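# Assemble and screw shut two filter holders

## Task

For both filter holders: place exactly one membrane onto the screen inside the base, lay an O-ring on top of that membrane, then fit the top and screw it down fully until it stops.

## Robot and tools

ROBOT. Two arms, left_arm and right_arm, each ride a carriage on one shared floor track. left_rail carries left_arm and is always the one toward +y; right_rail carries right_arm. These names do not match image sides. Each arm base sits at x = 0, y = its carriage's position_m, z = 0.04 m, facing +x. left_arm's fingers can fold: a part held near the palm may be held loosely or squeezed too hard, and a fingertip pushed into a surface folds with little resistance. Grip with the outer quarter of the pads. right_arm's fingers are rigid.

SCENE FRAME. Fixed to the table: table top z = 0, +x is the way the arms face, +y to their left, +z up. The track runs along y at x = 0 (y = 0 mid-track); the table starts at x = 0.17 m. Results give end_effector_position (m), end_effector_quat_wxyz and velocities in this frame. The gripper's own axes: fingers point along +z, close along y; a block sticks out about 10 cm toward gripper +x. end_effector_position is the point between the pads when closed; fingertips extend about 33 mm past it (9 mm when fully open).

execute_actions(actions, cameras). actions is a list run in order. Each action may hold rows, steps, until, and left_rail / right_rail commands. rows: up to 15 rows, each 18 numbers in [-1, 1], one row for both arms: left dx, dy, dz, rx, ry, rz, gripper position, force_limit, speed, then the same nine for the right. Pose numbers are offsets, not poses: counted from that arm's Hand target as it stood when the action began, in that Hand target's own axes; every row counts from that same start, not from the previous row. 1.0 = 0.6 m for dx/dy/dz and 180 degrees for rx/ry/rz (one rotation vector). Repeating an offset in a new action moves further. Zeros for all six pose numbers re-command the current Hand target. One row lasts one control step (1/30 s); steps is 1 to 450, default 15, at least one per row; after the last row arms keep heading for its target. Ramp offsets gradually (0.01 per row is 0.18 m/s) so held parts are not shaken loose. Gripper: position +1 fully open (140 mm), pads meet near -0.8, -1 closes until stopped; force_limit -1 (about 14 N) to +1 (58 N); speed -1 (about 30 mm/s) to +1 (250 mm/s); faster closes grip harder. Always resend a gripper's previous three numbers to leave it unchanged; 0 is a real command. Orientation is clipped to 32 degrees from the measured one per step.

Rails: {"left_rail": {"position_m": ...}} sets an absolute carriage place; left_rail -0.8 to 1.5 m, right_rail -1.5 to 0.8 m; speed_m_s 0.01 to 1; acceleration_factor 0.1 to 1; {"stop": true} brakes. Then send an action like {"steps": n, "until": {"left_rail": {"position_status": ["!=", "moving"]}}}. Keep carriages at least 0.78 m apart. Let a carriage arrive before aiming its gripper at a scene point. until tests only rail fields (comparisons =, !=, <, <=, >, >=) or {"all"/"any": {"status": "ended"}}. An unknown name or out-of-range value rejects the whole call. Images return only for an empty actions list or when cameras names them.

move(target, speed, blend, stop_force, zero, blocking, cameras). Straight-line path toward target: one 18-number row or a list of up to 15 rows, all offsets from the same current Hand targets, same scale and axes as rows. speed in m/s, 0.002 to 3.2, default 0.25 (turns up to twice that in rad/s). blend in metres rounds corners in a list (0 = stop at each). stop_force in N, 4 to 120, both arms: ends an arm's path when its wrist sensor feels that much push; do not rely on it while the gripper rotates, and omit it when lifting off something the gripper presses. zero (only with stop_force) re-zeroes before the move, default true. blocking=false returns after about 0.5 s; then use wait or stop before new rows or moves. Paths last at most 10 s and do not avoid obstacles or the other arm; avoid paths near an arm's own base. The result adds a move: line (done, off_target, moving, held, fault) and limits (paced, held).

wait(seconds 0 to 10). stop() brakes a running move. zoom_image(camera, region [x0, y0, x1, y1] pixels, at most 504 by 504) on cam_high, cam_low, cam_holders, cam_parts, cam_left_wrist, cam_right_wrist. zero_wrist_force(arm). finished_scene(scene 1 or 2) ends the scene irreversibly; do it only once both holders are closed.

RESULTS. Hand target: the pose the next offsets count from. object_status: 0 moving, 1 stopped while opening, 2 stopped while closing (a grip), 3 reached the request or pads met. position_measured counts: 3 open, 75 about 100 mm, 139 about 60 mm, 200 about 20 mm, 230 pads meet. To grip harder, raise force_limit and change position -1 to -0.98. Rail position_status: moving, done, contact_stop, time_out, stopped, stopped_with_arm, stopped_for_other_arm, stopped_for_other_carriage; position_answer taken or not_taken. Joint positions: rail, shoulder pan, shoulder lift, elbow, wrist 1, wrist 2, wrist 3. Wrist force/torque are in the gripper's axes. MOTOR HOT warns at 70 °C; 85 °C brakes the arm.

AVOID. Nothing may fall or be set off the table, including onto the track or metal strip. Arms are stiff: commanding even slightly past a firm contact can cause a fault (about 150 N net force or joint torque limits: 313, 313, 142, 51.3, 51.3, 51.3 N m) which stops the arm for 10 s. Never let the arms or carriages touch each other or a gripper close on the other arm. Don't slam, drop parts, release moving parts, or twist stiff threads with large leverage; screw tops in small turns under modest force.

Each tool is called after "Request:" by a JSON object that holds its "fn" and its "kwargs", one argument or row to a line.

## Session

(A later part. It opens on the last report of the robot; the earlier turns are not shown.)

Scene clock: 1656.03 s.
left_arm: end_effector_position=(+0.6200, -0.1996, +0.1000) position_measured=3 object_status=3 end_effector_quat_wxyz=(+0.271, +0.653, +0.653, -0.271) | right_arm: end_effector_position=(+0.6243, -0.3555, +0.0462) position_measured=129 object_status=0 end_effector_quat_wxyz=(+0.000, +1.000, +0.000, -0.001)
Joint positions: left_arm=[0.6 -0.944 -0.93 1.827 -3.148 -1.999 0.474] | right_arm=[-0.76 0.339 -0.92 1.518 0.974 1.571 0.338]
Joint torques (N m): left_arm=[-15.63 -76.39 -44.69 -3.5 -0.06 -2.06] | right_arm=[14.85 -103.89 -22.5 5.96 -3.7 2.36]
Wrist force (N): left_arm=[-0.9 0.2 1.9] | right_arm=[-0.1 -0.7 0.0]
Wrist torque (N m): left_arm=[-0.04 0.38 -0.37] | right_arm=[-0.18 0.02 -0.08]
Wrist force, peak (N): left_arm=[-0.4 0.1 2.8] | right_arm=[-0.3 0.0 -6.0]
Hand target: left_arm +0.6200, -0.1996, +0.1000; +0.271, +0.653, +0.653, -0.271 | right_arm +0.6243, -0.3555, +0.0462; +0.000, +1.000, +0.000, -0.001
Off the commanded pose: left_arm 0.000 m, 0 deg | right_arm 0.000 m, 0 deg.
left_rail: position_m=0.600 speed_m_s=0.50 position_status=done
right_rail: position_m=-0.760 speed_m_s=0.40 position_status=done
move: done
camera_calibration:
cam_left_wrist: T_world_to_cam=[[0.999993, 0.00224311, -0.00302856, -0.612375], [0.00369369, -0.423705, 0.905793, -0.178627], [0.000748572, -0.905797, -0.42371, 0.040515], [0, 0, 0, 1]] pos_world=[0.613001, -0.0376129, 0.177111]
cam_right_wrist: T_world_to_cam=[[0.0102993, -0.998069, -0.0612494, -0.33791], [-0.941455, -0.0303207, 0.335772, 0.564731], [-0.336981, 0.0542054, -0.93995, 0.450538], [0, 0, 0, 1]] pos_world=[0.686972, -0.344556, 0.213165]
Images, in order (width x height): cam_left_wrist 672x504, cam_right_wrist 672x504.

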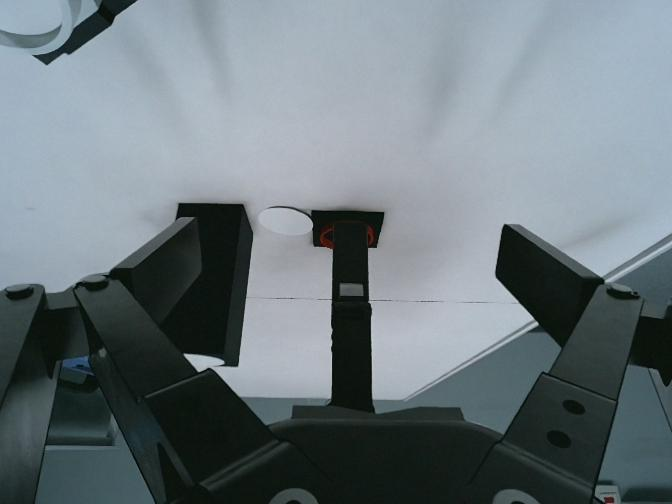

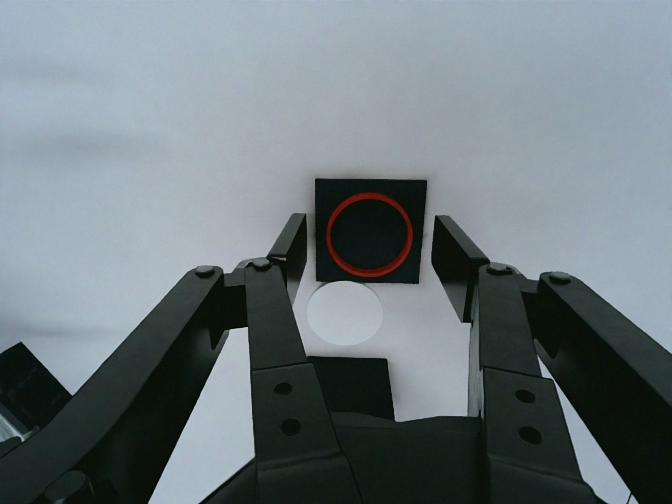

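Request:
{"fn": "move", "kwargs": {
  "target": [
    [0,0,0,0,0,0,1,1,1,0,0,0.0078,0,0,0,0.0,-1,-0.5],
    [0,0,0,0,0,0,1,1,1,0,0,0.0078,0,0,0,-1,-1,-1]
  ],
  "speed": 0.03,
  "cameras": ["cam_left_wrist","cam_right_wrist"]
}}

Request:
{"fn": "zoom_image", "kwargs": {
  "camera": "cam_left_wrist",
  "region": [310, 205, 385, 265]
}}

Request:
{"fn": "zoom_image", "kwargs": {
  "camera": "cam_right_wrist",
  "region": [310, 175, 430, 295]
}}

Scene clock: 1666.03 s.
left_arm: end_effector_position=(+0.6200, -0.1996, +0.1000) position_measured=3 object_status=3 end_effector_quat_wxyz=(+0.271, +0.653, +0.653, -0.271) | right_arm: end_effector_position=(+0.6242, -0.3555, +0.0415) position_measured=162 object_status=0 end_effector_quat_wxyz=(+0.000, +1.000, +0.000, -0.001)
Joint positions: left_arm=[0.6 -0.944 -0.93 1.827 -3.148 -1.999 0.474] | right_arm=[-0.76 0.339 -0.916 1.52 0.968 1.571 0.338]
Joint torques (N m): left_arm=[-13.2 -78.32 -44.29 -3.24 -0.97 -1.96] | right_arm=[14.38 -72.16 -23.71 2.04 -3.62 2.61]
Wrist force (N): left_arm=[-0.8 -0.1 2.0] | right_arm=[-0.3 -0.4 -4.3]
Wrist torque (N m): left_arm=[-0.09 0.36 -0.36] | right_arm=[-0.15 0.00 -0.09]
Wrist force, peak (N): left_arm=[-1.0 0.5 2.6] | right_arm=[0.1 -0.5 -4.5]
Hand target: left_arm +0.6200, -0.1996, +0.1000; +0.271, +0.653, +0.653, -0.271 | right_arm +0.6242, -0.3555, +0.0415; +0.000, +1.000, +0.000, -0.001
Off the commanded pose: left_arm 0.000 m, 0 deg | right_arm 0.000 m, 0 deg.
left_rail: position_m=0.600 speed_m_s=0.50 position_status=done
right_rail: position_m=-0.760 speed_m_s=0.40 position_status=done
move: done
camera_calibration:
cam_left_wrist: T_world_to_cam=[[0.999993, 0.00224311, -0.00302856, -0.612375], [0.00369369, -0.423705, 0.905793, -0.178627], [0.000748572, -0.905797, -0.42371, 0.040515], [0, 0, 0, 1]] pos_world=[0.613001, -0.0376129, 0.177111]
cam_right_wrist: T_world_to_cam=[[0.0102993, -0.998069, -0.0612494, -0.338198], [-0.941455, -0.0303207, 0.335772, 0.566309], [-0.336981, 0.0542054, -0.93995, 0.44612], [0, 0, 0, 1]] pos_world=[0.686972, -0.344556, 0.208465]
Images, in order (width x height): cam_left_wrist 672x504, cam_right_wrist 672x504.

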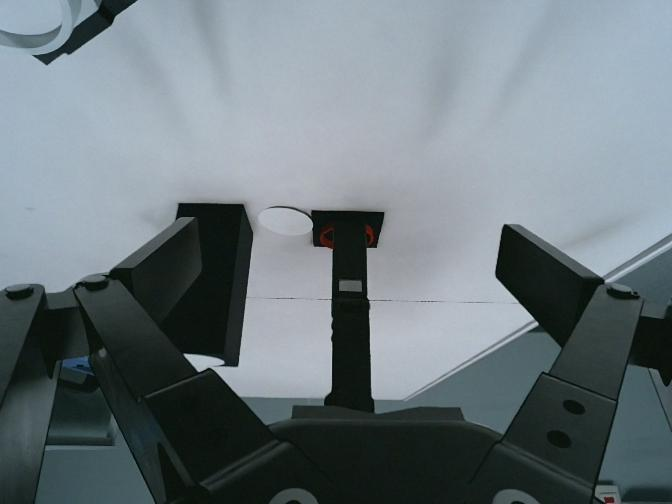

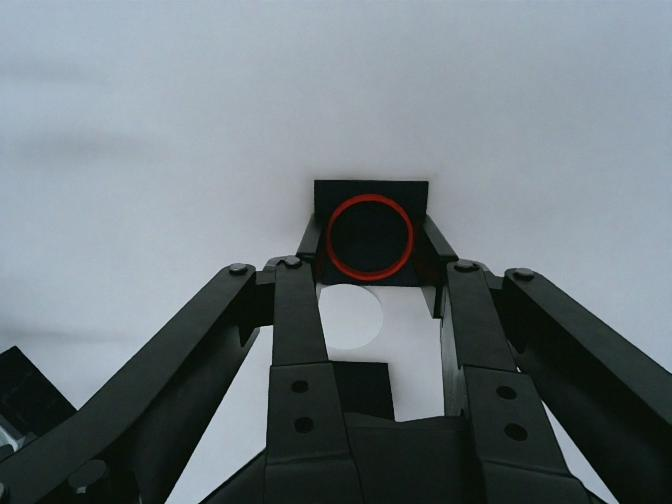

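Scaled by 6.720.

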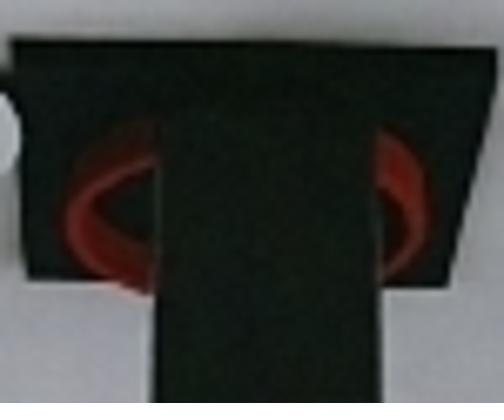

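Scaled by 4.200.

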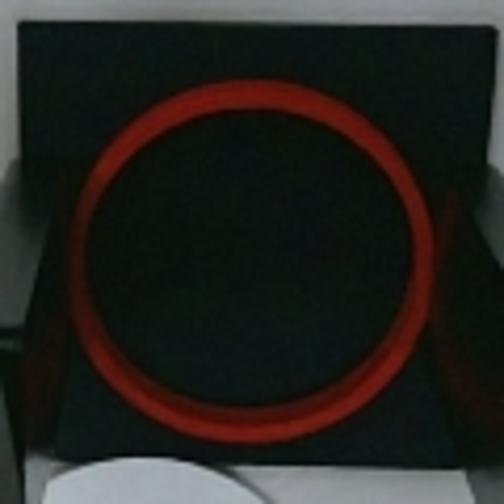

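Request:
{"fn": "wait", "kwargs": {
  "seconds": 1
}}

Scene clock: 1676.33 s.
left_arm: end_effector_position=(+0.6200, -0.1996, +0.1000) position_measured=3 object_status=3 end_effector_quat_wxyz=(+0.271, +0.653, +0.653, -0.271) | right_arm: end_effector_position=(+0.6242, -0.3555, +0.0415) position_measured=162 object_status=2 end_effector_quat_wxyz=(+0.000, +1.000, +0.000, -0.001)
Joint positions: left_arm=[0.6 -0.944 -0.93 1.827 -3.148 -1.999 0.474] | right_arm=[-0.76 0.339 -0.916 1.52 0.968 1.571 0.338]
Joint torques (N m): left_arm=[-12.58 -77.83 -43.18 -3.15 -0.76 -1.17] | right_arm=[10.24 -72.45 -23.86 1.97 -3.98 2.17]
Wrist force (N): left_arm=[-0.8 -0.1 2.1] | right_arm=[-0.1 -0.1 -3.8]
Wrist torque (N m): left_arm=[-0.10 0.35 -0.36] | right_arm=[-0.09 -0.05 -0.08]
Wrist force, peak (N): left_arm=[-1.0 -0.1 2.7] | right_arm=[-0.3 -0.2 -4.8]
Hand target: left_arm +0.6200, -0.1996, +0.1000; +0.271, +0.653, +0.653, -0.271 | right_arm +0.6242, -0.3555, +0.0415; +0.000, +1.000, +0.000, -0.001
Tool commands: left_gripper/position=+1.0 left_gripper/force_limit=+1.0 left_gripper/speed=+1.0 right_gripper/position=-1.0 right_gripper/force_limit=-1.0 right_gripper/speed=-1.0
Off the commanded pose: left_arm 0.000 m, 0 deg | right_arm 0.000 m, 0 deg.
left_rail: position_m=0.600 speed_m_s=0.50 position_status=done
right_rail: position_m=-0.760 speed_m_s=0.40 position_status=done
wait: 1.00 s; at rest from the start

Request:
{"fn": "move", "kwargs": {
  "target": [0,0,0,0,0,0,1,1,1,0,0,-0.04,0,0,0,-1,-1,-1],
  "speed": 0.03,
  "cameras": ["cam_left_wrist","cam_right_wrist"]
}}

Request:
{"fn": "zoom_image", "kwargs": {
  "camera": "cam_left_wrist",
  "region": [300, 200, 400, 280]
}}

Request:
{"fn": "zoom_image", "kwargs": {
  "camera": "cam_right_wrist",
  "region": [310, 175, 430, 295]
}}

Scene clock: 1685.87 s.
left_arm: end_effector_position=(+0.6200, -0.1996, +0.1000) position_measured=3 object_status=3 end_effector_quat_wxyz=(+0.271, +0.653, +0.653, -0.271) | right_arm: end_effector_position=(+0.6243, -0.3554, +0.0654) position_measured=162 object_status=2 end_effector_quat_wxyz=(+0.000, +1.000, +0.000, -0.001)
Joint positions: left_arm=[0.6 -0.944 -0.93 1.827 -3.148 -1.999 0.474] | right_arm=[-0.76 0.339 -0.938 1.509 1.001 1.571 0.338]
Joint torques (N m): left_arm=[-10.99 -77.59 -43.81 -3.03 -1.36 -1.49] | right_arm=[5.16 -106.76 -40.58 5.84 -3.95 1.9]
Wrist force (N): left_arm=[-0.5 0.1 2.1] | right_arm=[0.0 -0.1 -0.1]
Wrist torque (N m): left_arm=[-0.05 0.27 -0.37] | right_arm=[-0.04 0.00 -0.08]
Wrist force, peak (N): left_arm=[-1.1 0.2 2.6] | right_arm=[-0.2 0.0 -4.9]
Hand target: left_arm +0.6200, -0.1996, +0.1000; +0.271, +0.653, +0.653, -0.271 | right_arm +0.6243, -0.3554, +0.0655; +0.000, +1.000, +0.000, -0.001
Off the commanded pose: left_arm 0.000 m, 0 deg | right_arm 0.000 m, 0 deg.
left_rail: position_m=0.600 speed_m_s=0.50 position_status=done
right_rail: position_m=-0.760 speed_m_s=0.40 position_status=done
move: done
camera_calibration:
cam_left_wrist: T_world_to_cam=[[0.999993, 0.00224311, -0.00302856, -0.612375], [0.00369369, -0.423705, 0.905793, -0.178627], [0.000748572, -0.905797, -0.42371, 0.040515], [0, 0, 0, 1]] pos_world=[0.613001, -0.0376129, 0.177111]
cam_right_wrist: T_world_to_cam=[[0.0102993, -0.998069, -0.0612494, -0.336735], [-0.941455, -0.0303207, 0.335772, 0.558378], [-0.336981, 0.0542054, -0.93995, 0.468618], [0, 0, 0, 1]] pos_world=[0.687072, -0.344556, 0.232365]
Images, in order (width x height): cam_left_wrist 672x504, cam_right_wrist 672x504.

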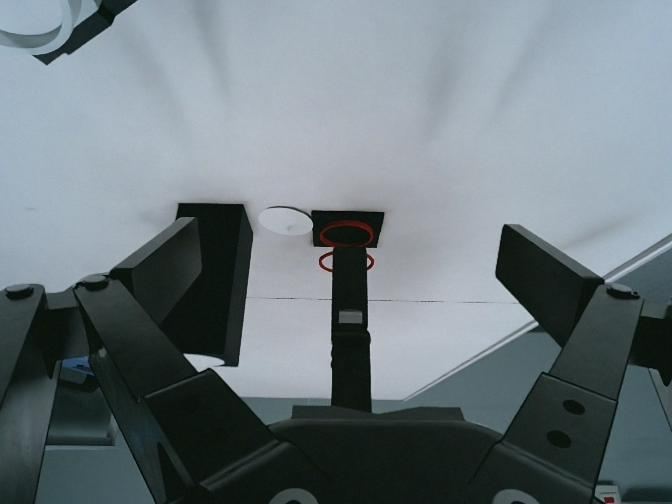

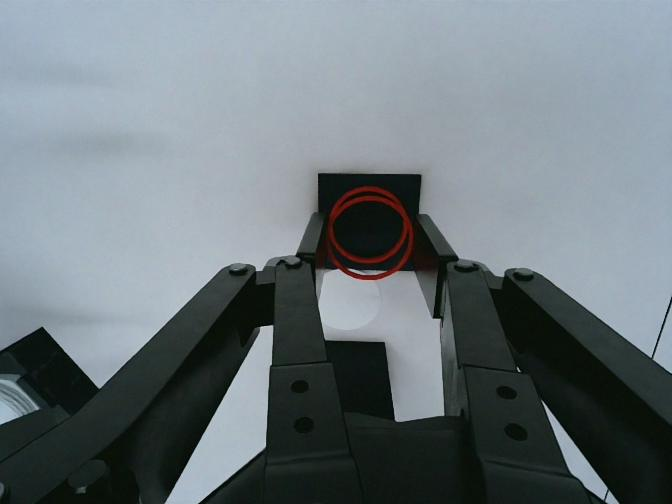

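Scaled by 5.040.

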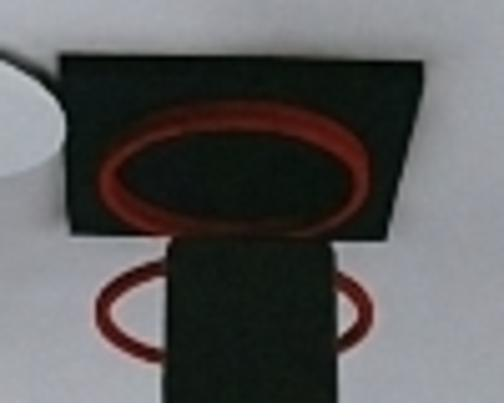

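Scaled by 4.200.

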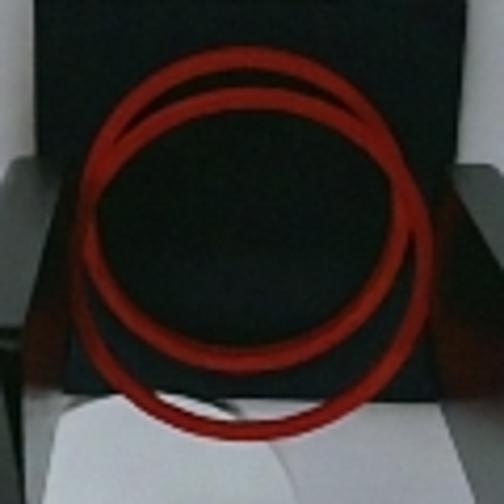

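Request:
{"fn": "move", "kwargs": {
  "target": [
    [0.2828,-0.2,-0.4007,0,0,0,1,1,1,0,0,-0.175,0,0,0,-1,-1,-1],
    [0.2828,-0.2,-0.4007,0,0,0,1,1,1,-0.2113,-0.4073,-0.1743,0,0,0,-1,-1,-1],
    [0.2828,-0.2,-0.4007,0,0,0,1,1,1,-0.2113,-0.4073,-0.0577,0,0,0,-1,-1,-1]
  ],
  "speed": [0.2,0.15,0.08],
  "cameras": ["cam_left_wrist","cam_right_wrist"]
}}

Request:
{"fn": "zoom_image", "kwargs": {
  "camera": "cam_left_wrist",
  "region": [260, 180, 400, 290]
}}

Request:
{"fn": "zoom_image", "kwargs": {
  "camera": "cam_right_wrist",
  "region": [290, 140, 450, 300]
}}

Scene clock: 1727.43 s.
left_arm: end_effector_position=(+0.5000, +0.0904, +0.1500) position_measured=3 object_status=3 end_effector_quat_wxyz=(+0.271, +0.653, +0.653, -0.271) | right_arm: end_effector_position=(+0.4973, -0.1112, +0.1004) position_measured=162 object_status=2 end_effector_quat_wxyz=(+0.000, +1.000, +0.000, -0.001)
Joint positions: left_arm=[0.6 -0.805 -1.317 2.357 -3.236 -2.083 0.597] | right_arm=[-0.76 0.702 -0.856 1.295 1.133 1.57 0.701]
Joint torques (N m): left_arm=[17.52 -74.86 -24.26 -3.36 -2.51 4.2] | right_arm=[16.88 -85.79 -25 2.01 2.86 2.13]
Wrist force (N): left_arm=[-0.6 -0.4 1.6] | right_arm=[-0.2 -0.4 -0.5]
Wrist torque (N m): left_arm=[-0.20 0.36 -0.55] | right_arm=[-0.11 0.04 -0.07]
Wrist force, peak (N): left_arm=[-1.9 0.6 4.0] | right_arm=[-1.3 -2.1 -0.5]
Hand target: left_arm +0.5000, +0.0904, +0.1500; +0.271, +0.653, +0.653, -0.271 | right_arm +0.4973, -0.1112, +0.1002; +0.000, +1.000, +0.000, -0.001
Off the commanded pose: left_arm 0.000 m, 0 deg | right_arm 0.000 m, 0 deg.
left_rail: position_m=0.600 speed_m_s=0.50 position_status=done
right_rail: position_m=-0.760 speed_m_s=0.40 position_status=done
move: done
camera_calibration:
cam_left_wrist: T_world_to_cam=[[0.999993, 0.00224311, -0.00302856, -0.492875], [0.00369369, -0.423705, 0.905793, -0.100641], [0.000748572, -0.905797, -0.42371, 0.324381], [0, 0, 0, 1]] pos_world=[0.493001, 0.252287, 0.227111]
cam_right_wrist: T_world_to_cam=[[0.0102993, -0.998069, -0.0612494, -0.089455], [-0.941455, -0.0303207, 0.335772, 0.434469], [-0.336981, 0.0542054, -0.93995, 0.445478], [0, 0, 0, 1]] pos_world=[0.560072, -0.100256, 0.267365]
Images, in order (width x height): cam_left_wrist 672x504, cam_right_wrist 672x504.

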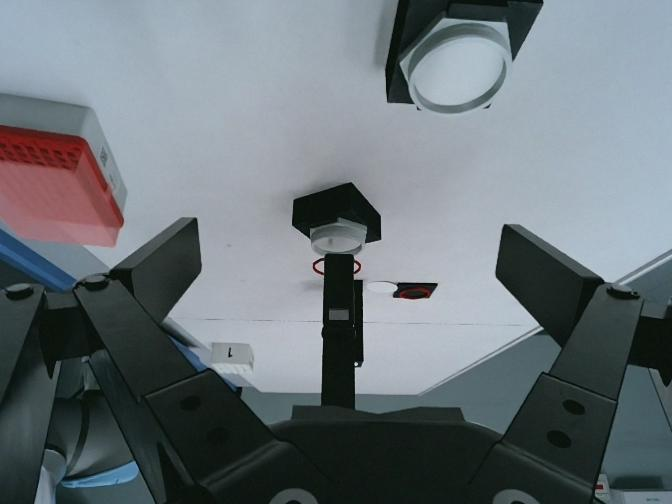

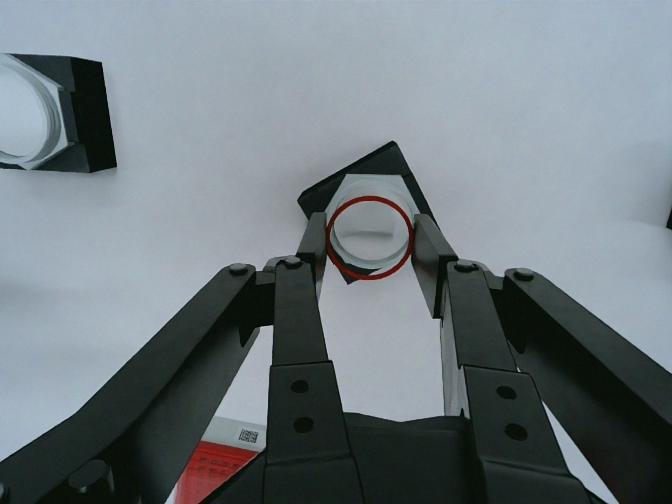

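Scaled by 3.600.

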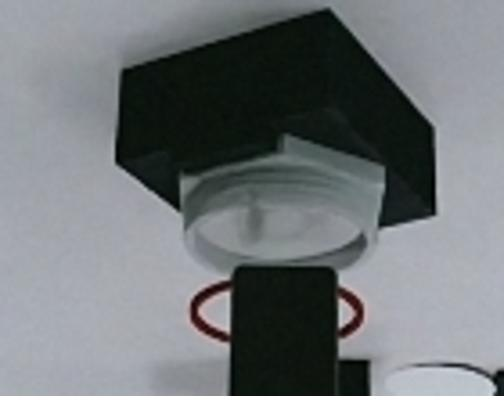

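Scaled by 3.150.

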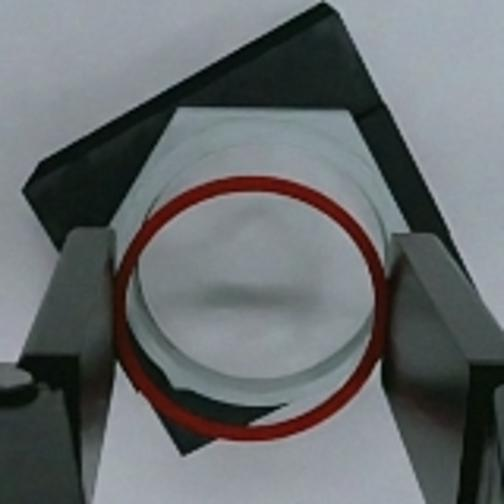

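Request:
{"fn": "move", "kwargs": {
  "target": [0,0,0,0,0,0,1,1,1,0.0013,0,0.0233,0,0,0,-1,-1,-1],
  "speed": 0.05,
  "cameras": ["cam_left_wrist","cam_right_wrist"]
}}

Request:
{"fn": "zoom_image", "kwargs": {
  "camera": "cam_left_wrist",
  "region": [300, 210, 380, 270]
}}

Request:
{"fn": "zoom_image", "kwargs": {
  "camera": "cam_right_wrist",
  "region": [315, 165, 435, 285]
}}

Scene clock: 1737.53 s.
left_arm: end_effector_position=(+0.5000, +0.0904, +0.1500) position_measured=3 object_status=3 end_effector_quat_wxyz=(+0.271, +0.653, +0.653, -0.271) | right_arm: end_effector_position=(+0.4981, -0.1112, +0.0864) position_measured=162 object_status=2 end_effector_quat_wxyz=(+0.000, +1.000, +0.000, -0.001)
Joint positions: left_arm=[0.6 -0.805 -1.317 2.357 -3.236 -2.083 0.597] | right_arm=[-0.76 0.701 -0.845 1.303 1.115 1.57 0.701]
Joint torques (N m): left_arm=[15.48 -75 -24.07 -3.14 -2.59 4.34] | right_arm=[-16.58 -82.75 -26.71 1.97 -3.28 -2.06]
Wrist force (N): left_arm=[-0.6 0.2 1.9] | right_arm=[-0.1 -0.6 -0.3]
Wrist torque (N m): left_arm=[-0.05 0.35 -0.55] | right_arm=[-0.15 -0.01 -0.01]
Wrist force, peak (N): left_arm=[-0.8 -0.4 2.4] | right_arm=[-0.6 -0.2 -1.2]
Hand target: left_arm +0.5000, +0.0904, +0.1500; +0.271, +0.653, +0.653, -0.271 | right_arm +0.4981, -0.1112, +0.0863; +0.000, +1.000, +0.000, -0.001
Off the commanded pose: left_arm 0.000 m, 0 deg | right_arm 0.000 m, 0 deg.
left_rail: position_m=0.600 speed_m_s=0.50 position_status=done
right_rail: position_m=-0.760 speed_m_s=0.40 position_status=done
move: done
camera_calibration:
cam_left_wrist: T_world_to_cam=[[0.999993, 0.00224311, -0.00302856, -0.492875], [0.00369369, -0.423705, 0.905793, -0.100641], [0.000748572, -0.905797, -0.42371, 0.324381], [0, 0, 0, 1]] pos_world=[0.493001, 0.252287, 0.227111]
cam_right_wrist: T_world_to_cam=[[0.0102993, -0.998069, -0.0612494, -0.0903207], [-0.941455, -0.0303207, 0.335772, 0.439923], [-0.336981, 0.0542054, -0.93995, 0.432588], [0, 0, 0, 1]] pos_world=[0.560872, -0.100256, 0.253365]
Images, in order (width x height): cam_left_wrist 672x504, cam_right_wrist 672x504.

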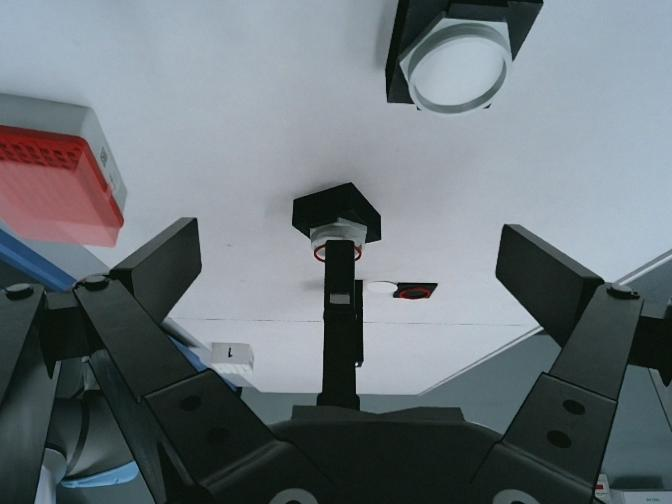

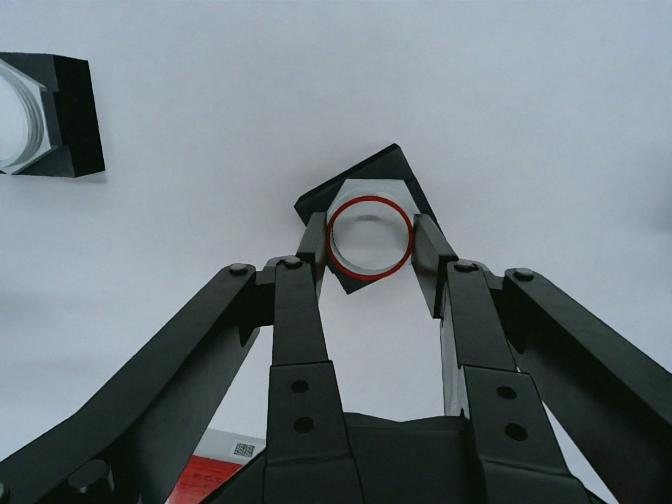

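Scaled by 6.300.

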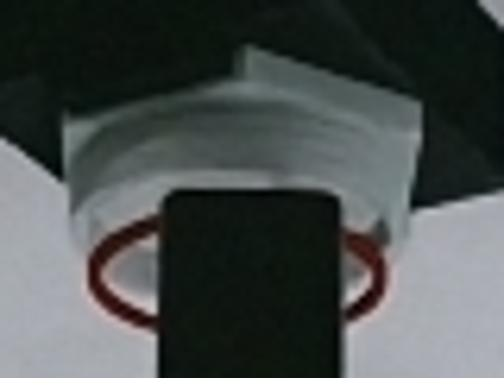

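Scaled by 4.200.

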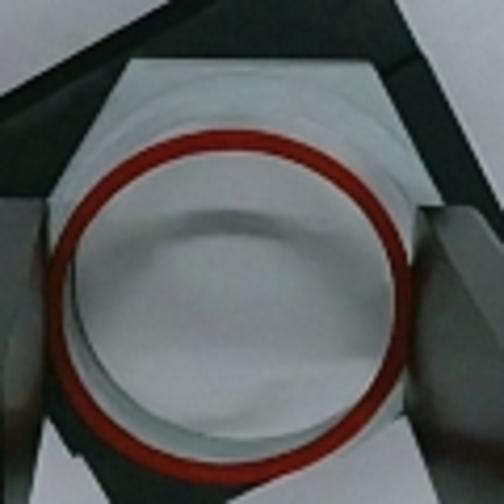

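Request:
{"fn": "move", "kwargs": {
  "target": [0,0,0,0,0,0,1,1,1,0.0003,0.0055,0.0067,0,0,0,-1,-1,-1],
  "speed": 0.03,
  "cameras": ["cam_left_wrist","cam_right_wrist"]
}}

Request:
{"fn": "zoom_image", "kwargs": {
  "camera": "cam_left_wrist",
  "region": [300, 210, 380, 270]
}}

Request:
{"fn": "zoom_image", "kwargs": {
  "camera": "cam_right_wrist",
  "region": [315, 165, 435, 285]
}}

Scene clock: 1769.23 s.
left_arm: end_effector_position=(+0.5000, +0.0904, +0.1500) position_measured=3 object_status=3 end_effector_quat_wxyz=(+0.271, +0.653, +0.653, -0.271) | right_arm: end_effector_position=(+0.4983, -0.1144, +0.0823) position_measured=162 object_status=2 end_effector_quat_wxyz=(+0.000, +1.000, +0.000, -0.001)
Joint positions: left_arm=[0.6 -0.805 -1.317 2.357 -3.236 -2.083 0.597] | right_arm=[-0.76 0.698 -0.846 1.312 1.106 1.57 0.697]
Joint torques (N m): left_arm=[16.25 -75.51 -23.87 -3.11 -2.68 3.87] | right_arm=[-16.12 -115.22 -27.2 2.74 -2.84 -1.86]
Wrist force (N): left_arm=[-0.9 -0.1 1.8] | right_arm=[-0.1 -0.6 -0.2]
Wrist torque (N m): left_arm=[-0.12 0.42 -0.55] | right_arm=[-0.15 0.01 0.23]
Wrist force, peak (N): left_arm=[-1.0 -0.1 2.3] | right_arm=[-0.5 -0.3 -1.0]
Hand target: left_arm +0.5000, +0.0904, +0.1500; +0.271, +0.653, +0.653, -0.271 | right_arm +0.4983, -0.1145, +0.0822; +0.000, +1.000, +0.000, -0.001
Off the commanded pose: left_arm 0.000 m, 0 deg | right_arm 0.000 m, 0 deg.
left_rail: position_m=0.600 speed_m_s=0.50 position_status=done
right_rail: position_m=-0.760 speed_m_s=0.40 position_status=done
move: done
camera_calibration:
cam_left_wrist: T_world_to_cam=[[0.999993, 0.00224311, -0.00302856, -0.492875], [0.00369369, -0.423705, 0.905793, -0.100641], [0.000748572, -0.905797, -0.42371, 0.324381], [0, 0, 0, 1]] pos_world=[0.493001, 0.252287, 0.227111]
cam_right_wrist: T_world_to_cam=[[0.0102974, -0.998069, -0.0612504, -0.0937664], [-0.941423, -0.0303244, 0.335861, 0.44135], [-0.33707, 0.054204, -0.939918, 0.429017], [0, 0, 0, 1]] pos_world=[0.561072, -0.103456, 0.249265]
Images, in order (width x height): cam_left_wrist 672x504, cam_right_wrist 672x504.

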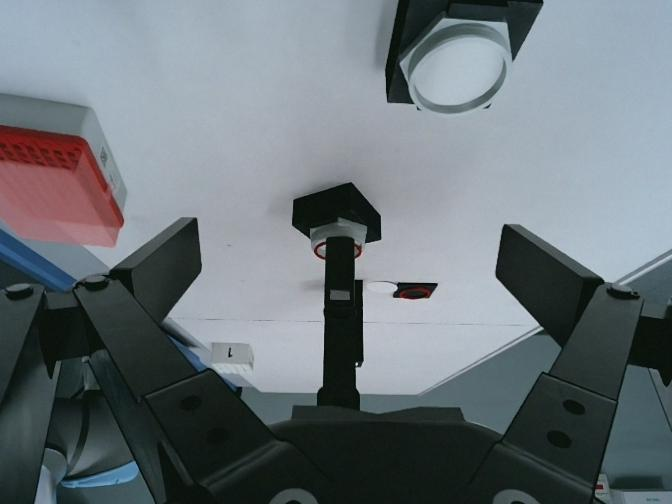

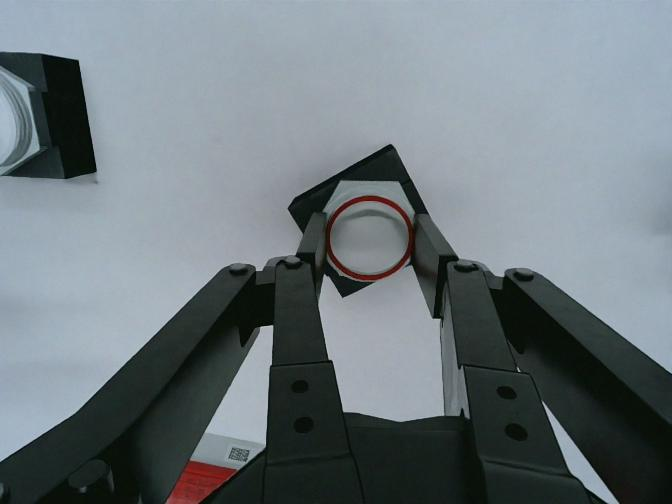

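Scaled by 6.300.

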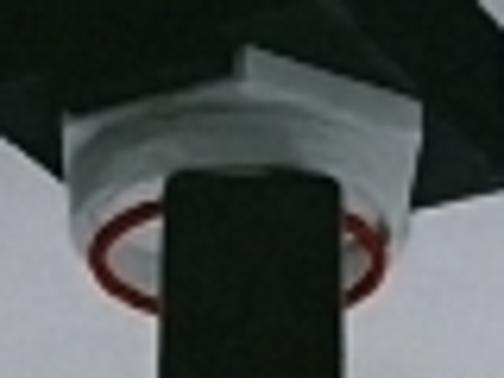

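Scaled by 4.200.

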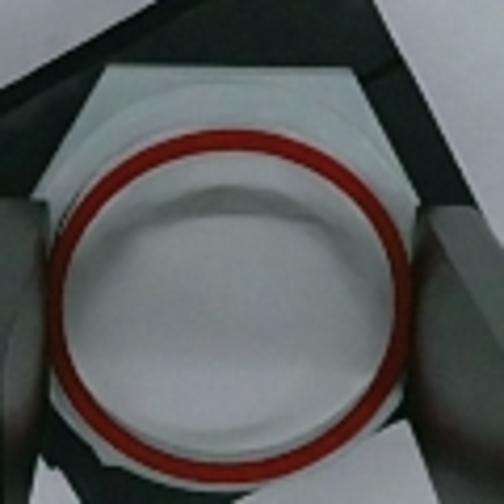

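Request:
{"fn": "zoom_image", "kwargs": {
  "camera": "cam_right_wrist",
  "region": [320, 230, 420, 290]
}}

Request:
{"fn": "zoom_image", "kwargs": {
  "camera": "cam_right_wrist",
  "region": [315, 175, 425, 240]
}}

Scaled by 5.040.

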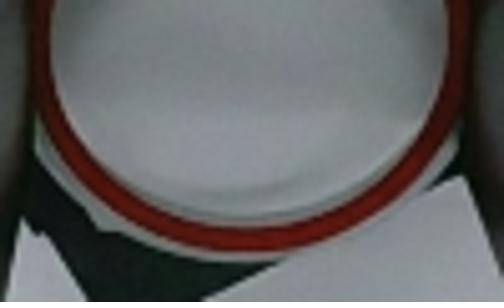

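Scaled by 4.582.

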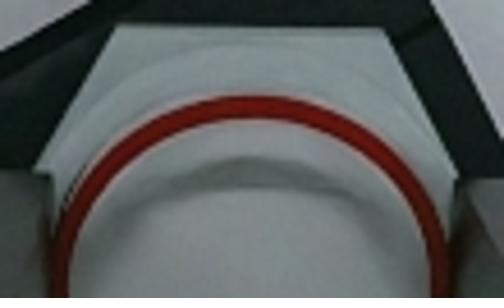

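Request:
{"fn": "move", "kwargs": {
  "target": [0,0,0,0,0,0,1,1,1,0.0007,-0.0005,0.0067,0,0,0,-1,-1,-1],
  "speed": 0.02,
  "cameras": ["cam_left_wrist","cam_right_wrist"]
}}

Request:
{"fn": "zoom_image", "kwargs": {
  "camera": "cam_right_wrist",
  "region": [320, 230, 420, 290]
}}

Request:
{"fn": "zoom_image", "kwargs": {
  "camera": "cam_left_wrist",
  "region": [300, 210, 380, 270]
}}

Scene clock: 1827.50 s.
left_arm: end_effector_position=(+0.5000, +0.0904, +0.1500) position_measured=3 object_status=3 end_effector_quat_wxyz=(+0.271, +0.653, +0.653, -0.271) | right_arm: end_effector_position=(+0.4987, -0.1142, +0.0785) position_measured=162 object_status=2 end_effector_quat_wxyz=(+0.000, +1.000, +0.000, -0.001)
Joint positions: left_arm=[0.6 -0.805 -1.317 2.357 -3.236 -2.083 0.597] | right_arm=[-0.76 0.698 -0.843 1.313 1.101 1.57 0.697]
Joint torques (N m): left_arm=[14.75 -75.01 -24.94 -3.51 -2.72 4.15] | right_arm=[-18.4 -57.6 -18.23 -3.65 -1.89 -1.7]
Wrist force (N): left_arm=[-1.0 0.7 2.0] | right_arm=[-3.6 3.1 -30.6]
Wrist torque (N m): left_arm=[0.07 0.43 -0.55] | right_arm=[-0.30 -0.25 0.23]
Wrist force, peak (N): left_arm=[-0.6 0.5 2.4] | right_arm=[-3.6 3.1 -30.6]
Hand target: left_arm +0.5000, +0.0904, +0.1500; +0.271, +0.653, +0.653, -0.271 | right_arm +0.4987, -0.1142, +0.0782; +0.000, +1.000, +0.000, -0.001
Off the commanded pose: left_arm 0.000 m, 0 deg | right_arm 0.000 m, 0 deg.
left_rail: position_m=0.600 speed_m_s=0.50 position_status=done
right_rail: position_m=-0.760 speed_m_s=0.40 position_status=done
move: done
camera_calibration:
cam_left_wrist: T_world_to_cam=[[0.999993, 0.00224311, -0.00302856, -0.492875], [0.00369369, -0.423705, 0.905793, -0.100641], [0.000748572, -0.905797, -0.42371, 0.324381], [0, 0, 0, 1]] pos_world=[0.493001, 0.252287, 0.227111]
cam_right_wrist: T_world_to_cam=[[0.0102694, -0.998064, -0.0613446, -0.093764], [-0.941456, -0.0303245, 0.335769, 0.44305], [-0.336979, 0.0543052, -0.939945, 0.425535], [0, 0, 0, 1]] pos_world=[0.561472, -0.103256, 0.245465]
Images, in order (width x height): cam_left_wrist 672x504, cam_right_wrist 672x504.

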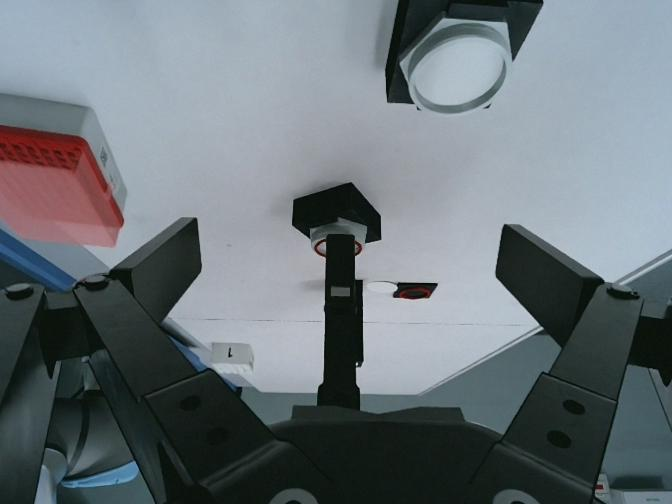

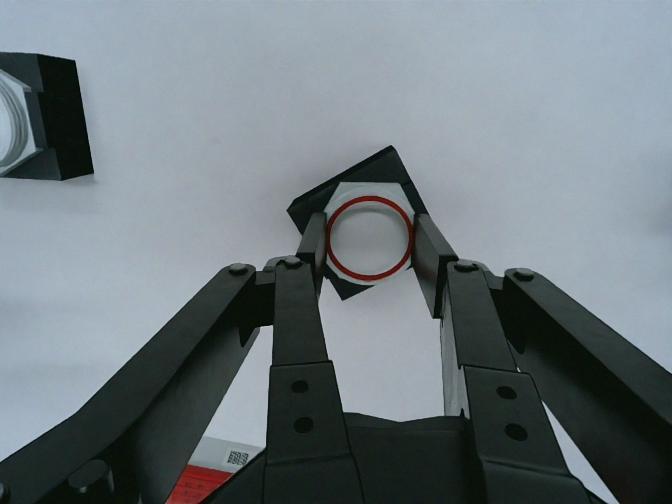

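Scaled by 5.040.

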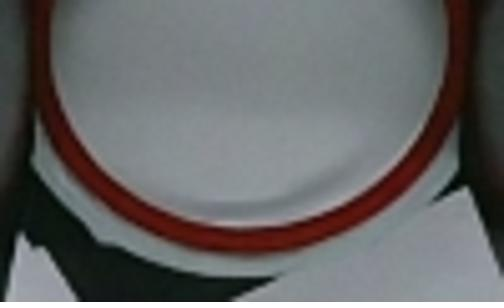

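Scaled by 6.300.

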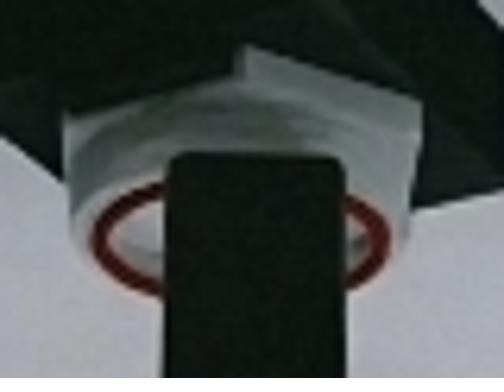

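Request:
{"fn": "move", "kwargs": {
  "target": [0,0,0,0,0,0,1,1,1,0,0,-0.0022,0,0,0,-1,-1,-1],
  "speed": 0.02,
  "cameras": ["cam_left_wrist","cam_right_wrist"]
}}

Request:
{"fn": "zoom_image", "kwargs": {
  "camera": "cam_right_wrist",
  "region": [315, 175, 435, 295]
}}

Request:
{"fn": "zoom_image", "kwargs": {
  "camera": "cam_left_wrist",
  "region": [300, 210, 380, 270]
}}

Scene clock: 1833.57 s.
left_arm: end_effector_position=(+0.5000, +0.0904, +0.1500) position_measured=3 object_status=3 end_effector_quat_wxyz=(+0.271, +0.653, +0.653, -0.271) | right_arm: end_effector_position=(+0.4987, -0.1142, +0.0793) position_measured=162 object_status=2 end_effector_quat_wxyz=(+0.000, +1.000, +0.000, -0.001)
Joint positions: left_arm=[0.6 -0.805 -1.317 2.357 -3.236 -2.083 0.597] | right_arm=[-0.76 0.698 -0.843 1.312 1.103 1.57 0.697]
Joint torques (N m): left_arm=[17.41 -74 -23.55 -3.34 -2.24 3.77] | right_arm=[-17.56 -107.19 -43.02 3.48 -0.4 -1.33]
Wrist force (N): left_arm=[-1.0 -0.1 1.9] | right_arm=[-3.8 2.5 -11.5]
Wrist torque (N m): left_arm=[-0.12 0.44 -0.55] | right_arm=[-0.10 -0.10 0.22]
Wrist force, peak (N): left_arm=[-0.2 0.0 2.7] | right_arm=[-5.1 4.2 -41.8]
Hand target: left_arm +0.5000, +0.0904, +0.1500; +0.271, +0.653, +0.653, -0.271 | right_arm +0.4987, -0.1142, +0.0795; +0.000, +1.000, +0.000, -0.001
Off the commanded pose: left_arm 0.000 m, 0 deg | right_arm 0.000 m, 0 deg.
left_rail: position_m=0.600 speed_m_s=0.50 position_status=done
right_rail: position_m=-0.760 speed_m_s=0.40 position_status=done
move: done
camera_calibration:
cam_left_wrist: T_world_to_cam=[[0.999993, 0.00224311, -0.00302856, -0.492875], [0.00369369, -0.423705, 0.905793, -0.100641], [0.000748572, -0.905797, -0.42371, 0.324381], [0, 0, 0, 1]] pos_world=[0.493001, 0.252287, 0.227111]
cam_right_wrist: T_world_to_cam=[[0.0103273, -0.998075, -0.0611551, -0.0937957], [-0.941422, -0.0303206, 0.335864, 0.44274], [-0.337071, 0.0541042, -0.939923, 0.426313], [0, 0, 0, 1]] pos_world=[0.561472, -0.103256, 0.246265]
Images, in order (width x height): cam_left_wrist 672x504, cam_right_wrist 672x504.

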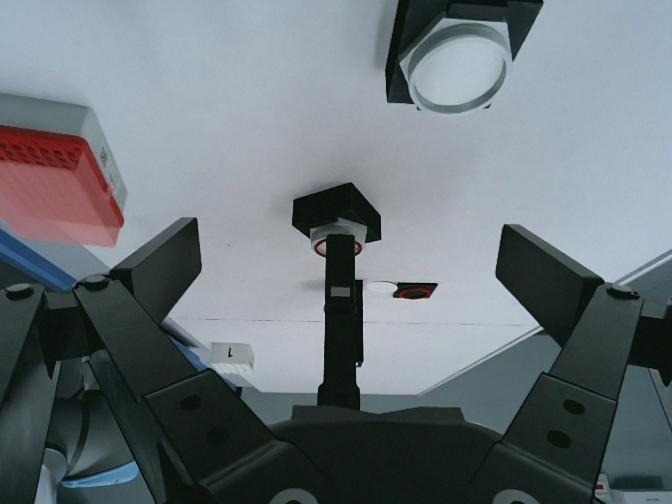

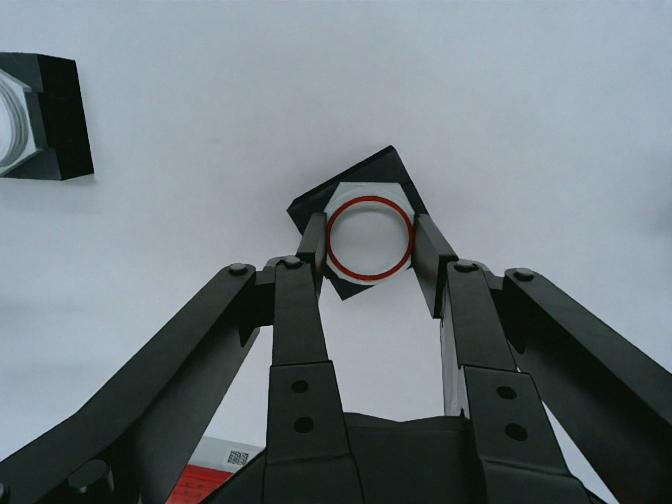

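Scaled by 4.200.

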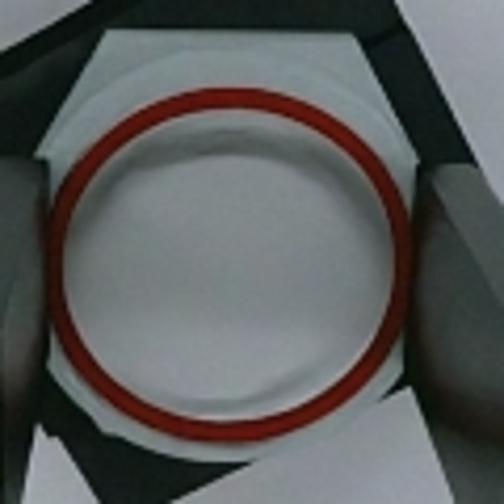

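Scaled by 6.300.

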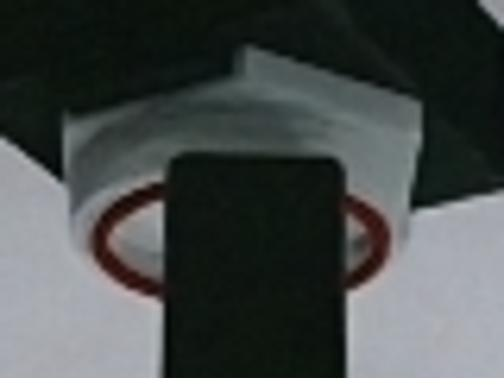

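Request:
{"fn": "move", "kwargs": {
  "target": [
    [0,0,0,0,0,0,1,1,1,0,0,-0.0012,0,0,0,-1,-1,-1],
    [0,0,0,0,0,0,1,1,1,0,0,-0.0012,0,0,0,-0.12,-1,-1]
  ],
  "speed": 0.02,
  "cameras": ["cam_left_wrist","cam_right_wrist"]
}}

Request:
{"fn": "zoom_image", "kwargs": {
  "camera": "cam_right_wrist",
  "region": [315, 175, 435, 295]
}}

Request:
{"fn": "zoom_image", "kwargs": {
  "camera": "cam_left_wrist",
  "region": [300, 210, 380, 270]
}}

Scene clock: 1845.73 s.
left_arm: end_effector_position=(+0.5000, +0.0904, +0.1500) position_measured=3 object_status=3 end_effector_quat_wxyz=(+0.271, +0.653, +0.653, -0.271) | right_arm: end_effector_position=(+0.4987, -0.1142, +0.0803) position_measured=144 object_status=0 end_effector_quat_wxyz=(+0.000, +1.000, +0.000, -0.001)
Joint positions: left_arm=[0.6 -0.805 -1.317 2.357 -3.236 -2.083 0.597] | right_arm=[-0.76 0.698 -0.844 1.312 1.104 1.57 0.697]
Joint torques (N m): left_arm=[15.25 -72.67 -24.31 -3.73 -2.79 3.25] | right_arm=[-17.12 -108.69 -43.62 6.08 0.99 -1.42]
Wrist force (N): left_arm=[-1.0 0.0 1.7] | right_arm=[-0.6 -0.2 -0.9]
Wrist torque (N m): left_arm=[-0.11 0.45 -0.56] | right_arm=[-0.07 0.11 0.23]
Wrist force, peak (N): left_arm=[-0.5 0.0 2.6] | right_arm=[-3.0 1.9 -10.8]
Hand target: left_arm +0.5000, +0.0904, +0.1500; +0.271, +0.653, +0.653, -0.271 | right_arm +0.4987, -0.1142, +0.0803; +0.000, +1.000, +0.000, -0.001
Off the commanded pose: left_arm 0.000 m, 0 deg | right_arm 0.000 m, 0 deg.
left_rail: position_m=0.600 speed_m_s=0.50 position_status=done
right_rail: position_m=-0.760 speed_m_s=0.40 position_status=done
move: done
camera_calibration:
cam_left_wrist: T_world_to_cam=[[0.999993, 0.00224311, -0.00302856, -0.492875], [0.00369369, -0.423705, 0.905793, -0.100641], [0.000748572, -0.905797, -0.42371, 0.324381], [0, 0, 0, 1]] pos_world=[0.493001, 0.252287, 0.227111]
cam_right_wrist: T_world_to_cam=[[0.0102993, -0.998069, -0.0612494, -0.0937008], [-0.941455, -0.0303207, 0.335772, 0.442479], [-0.336981, 0.0542054, -0.93995, 0.427125], [0, 0, 0, 1]] pos_world=[0.561472, -0.103256, 0.247165]
Images, in order (width x height): cam_left_wrist 672x504, cam_right_wrist 672x504.

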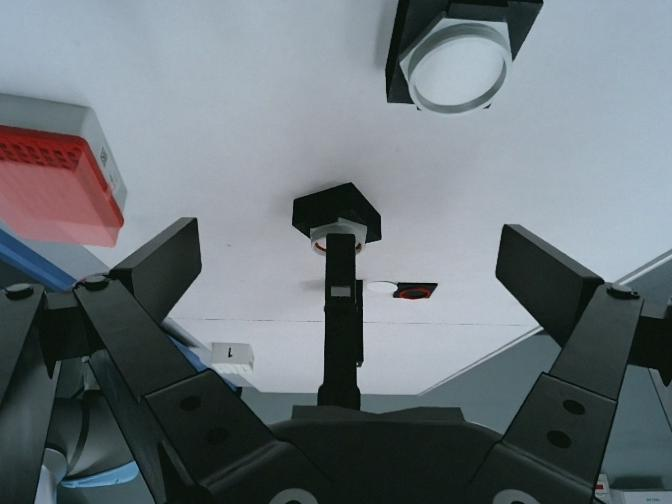

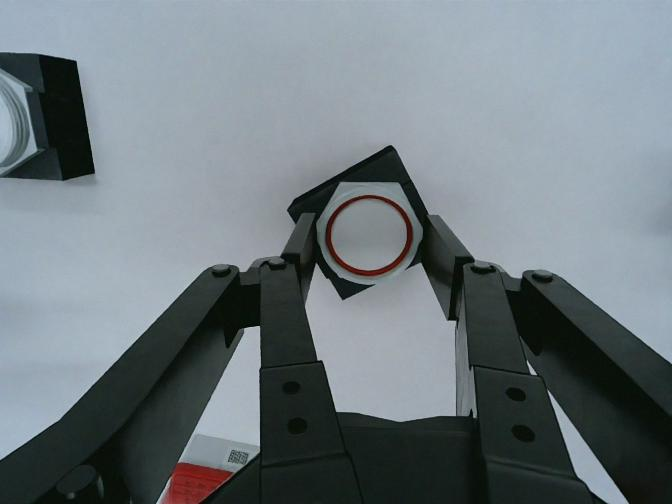

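Scaled by 4.200.

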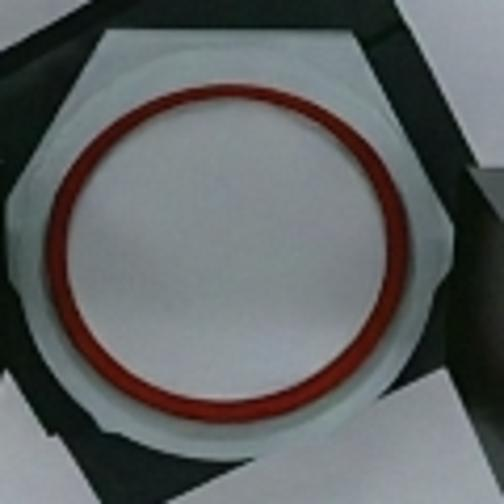

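Scaled by 6.300.

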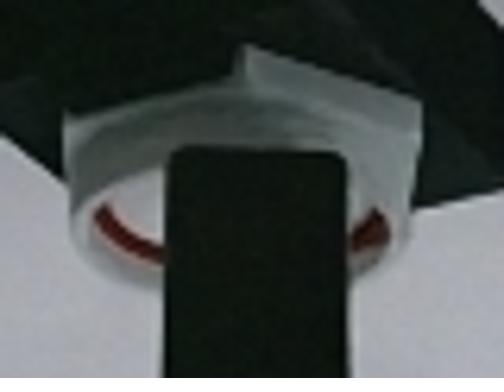

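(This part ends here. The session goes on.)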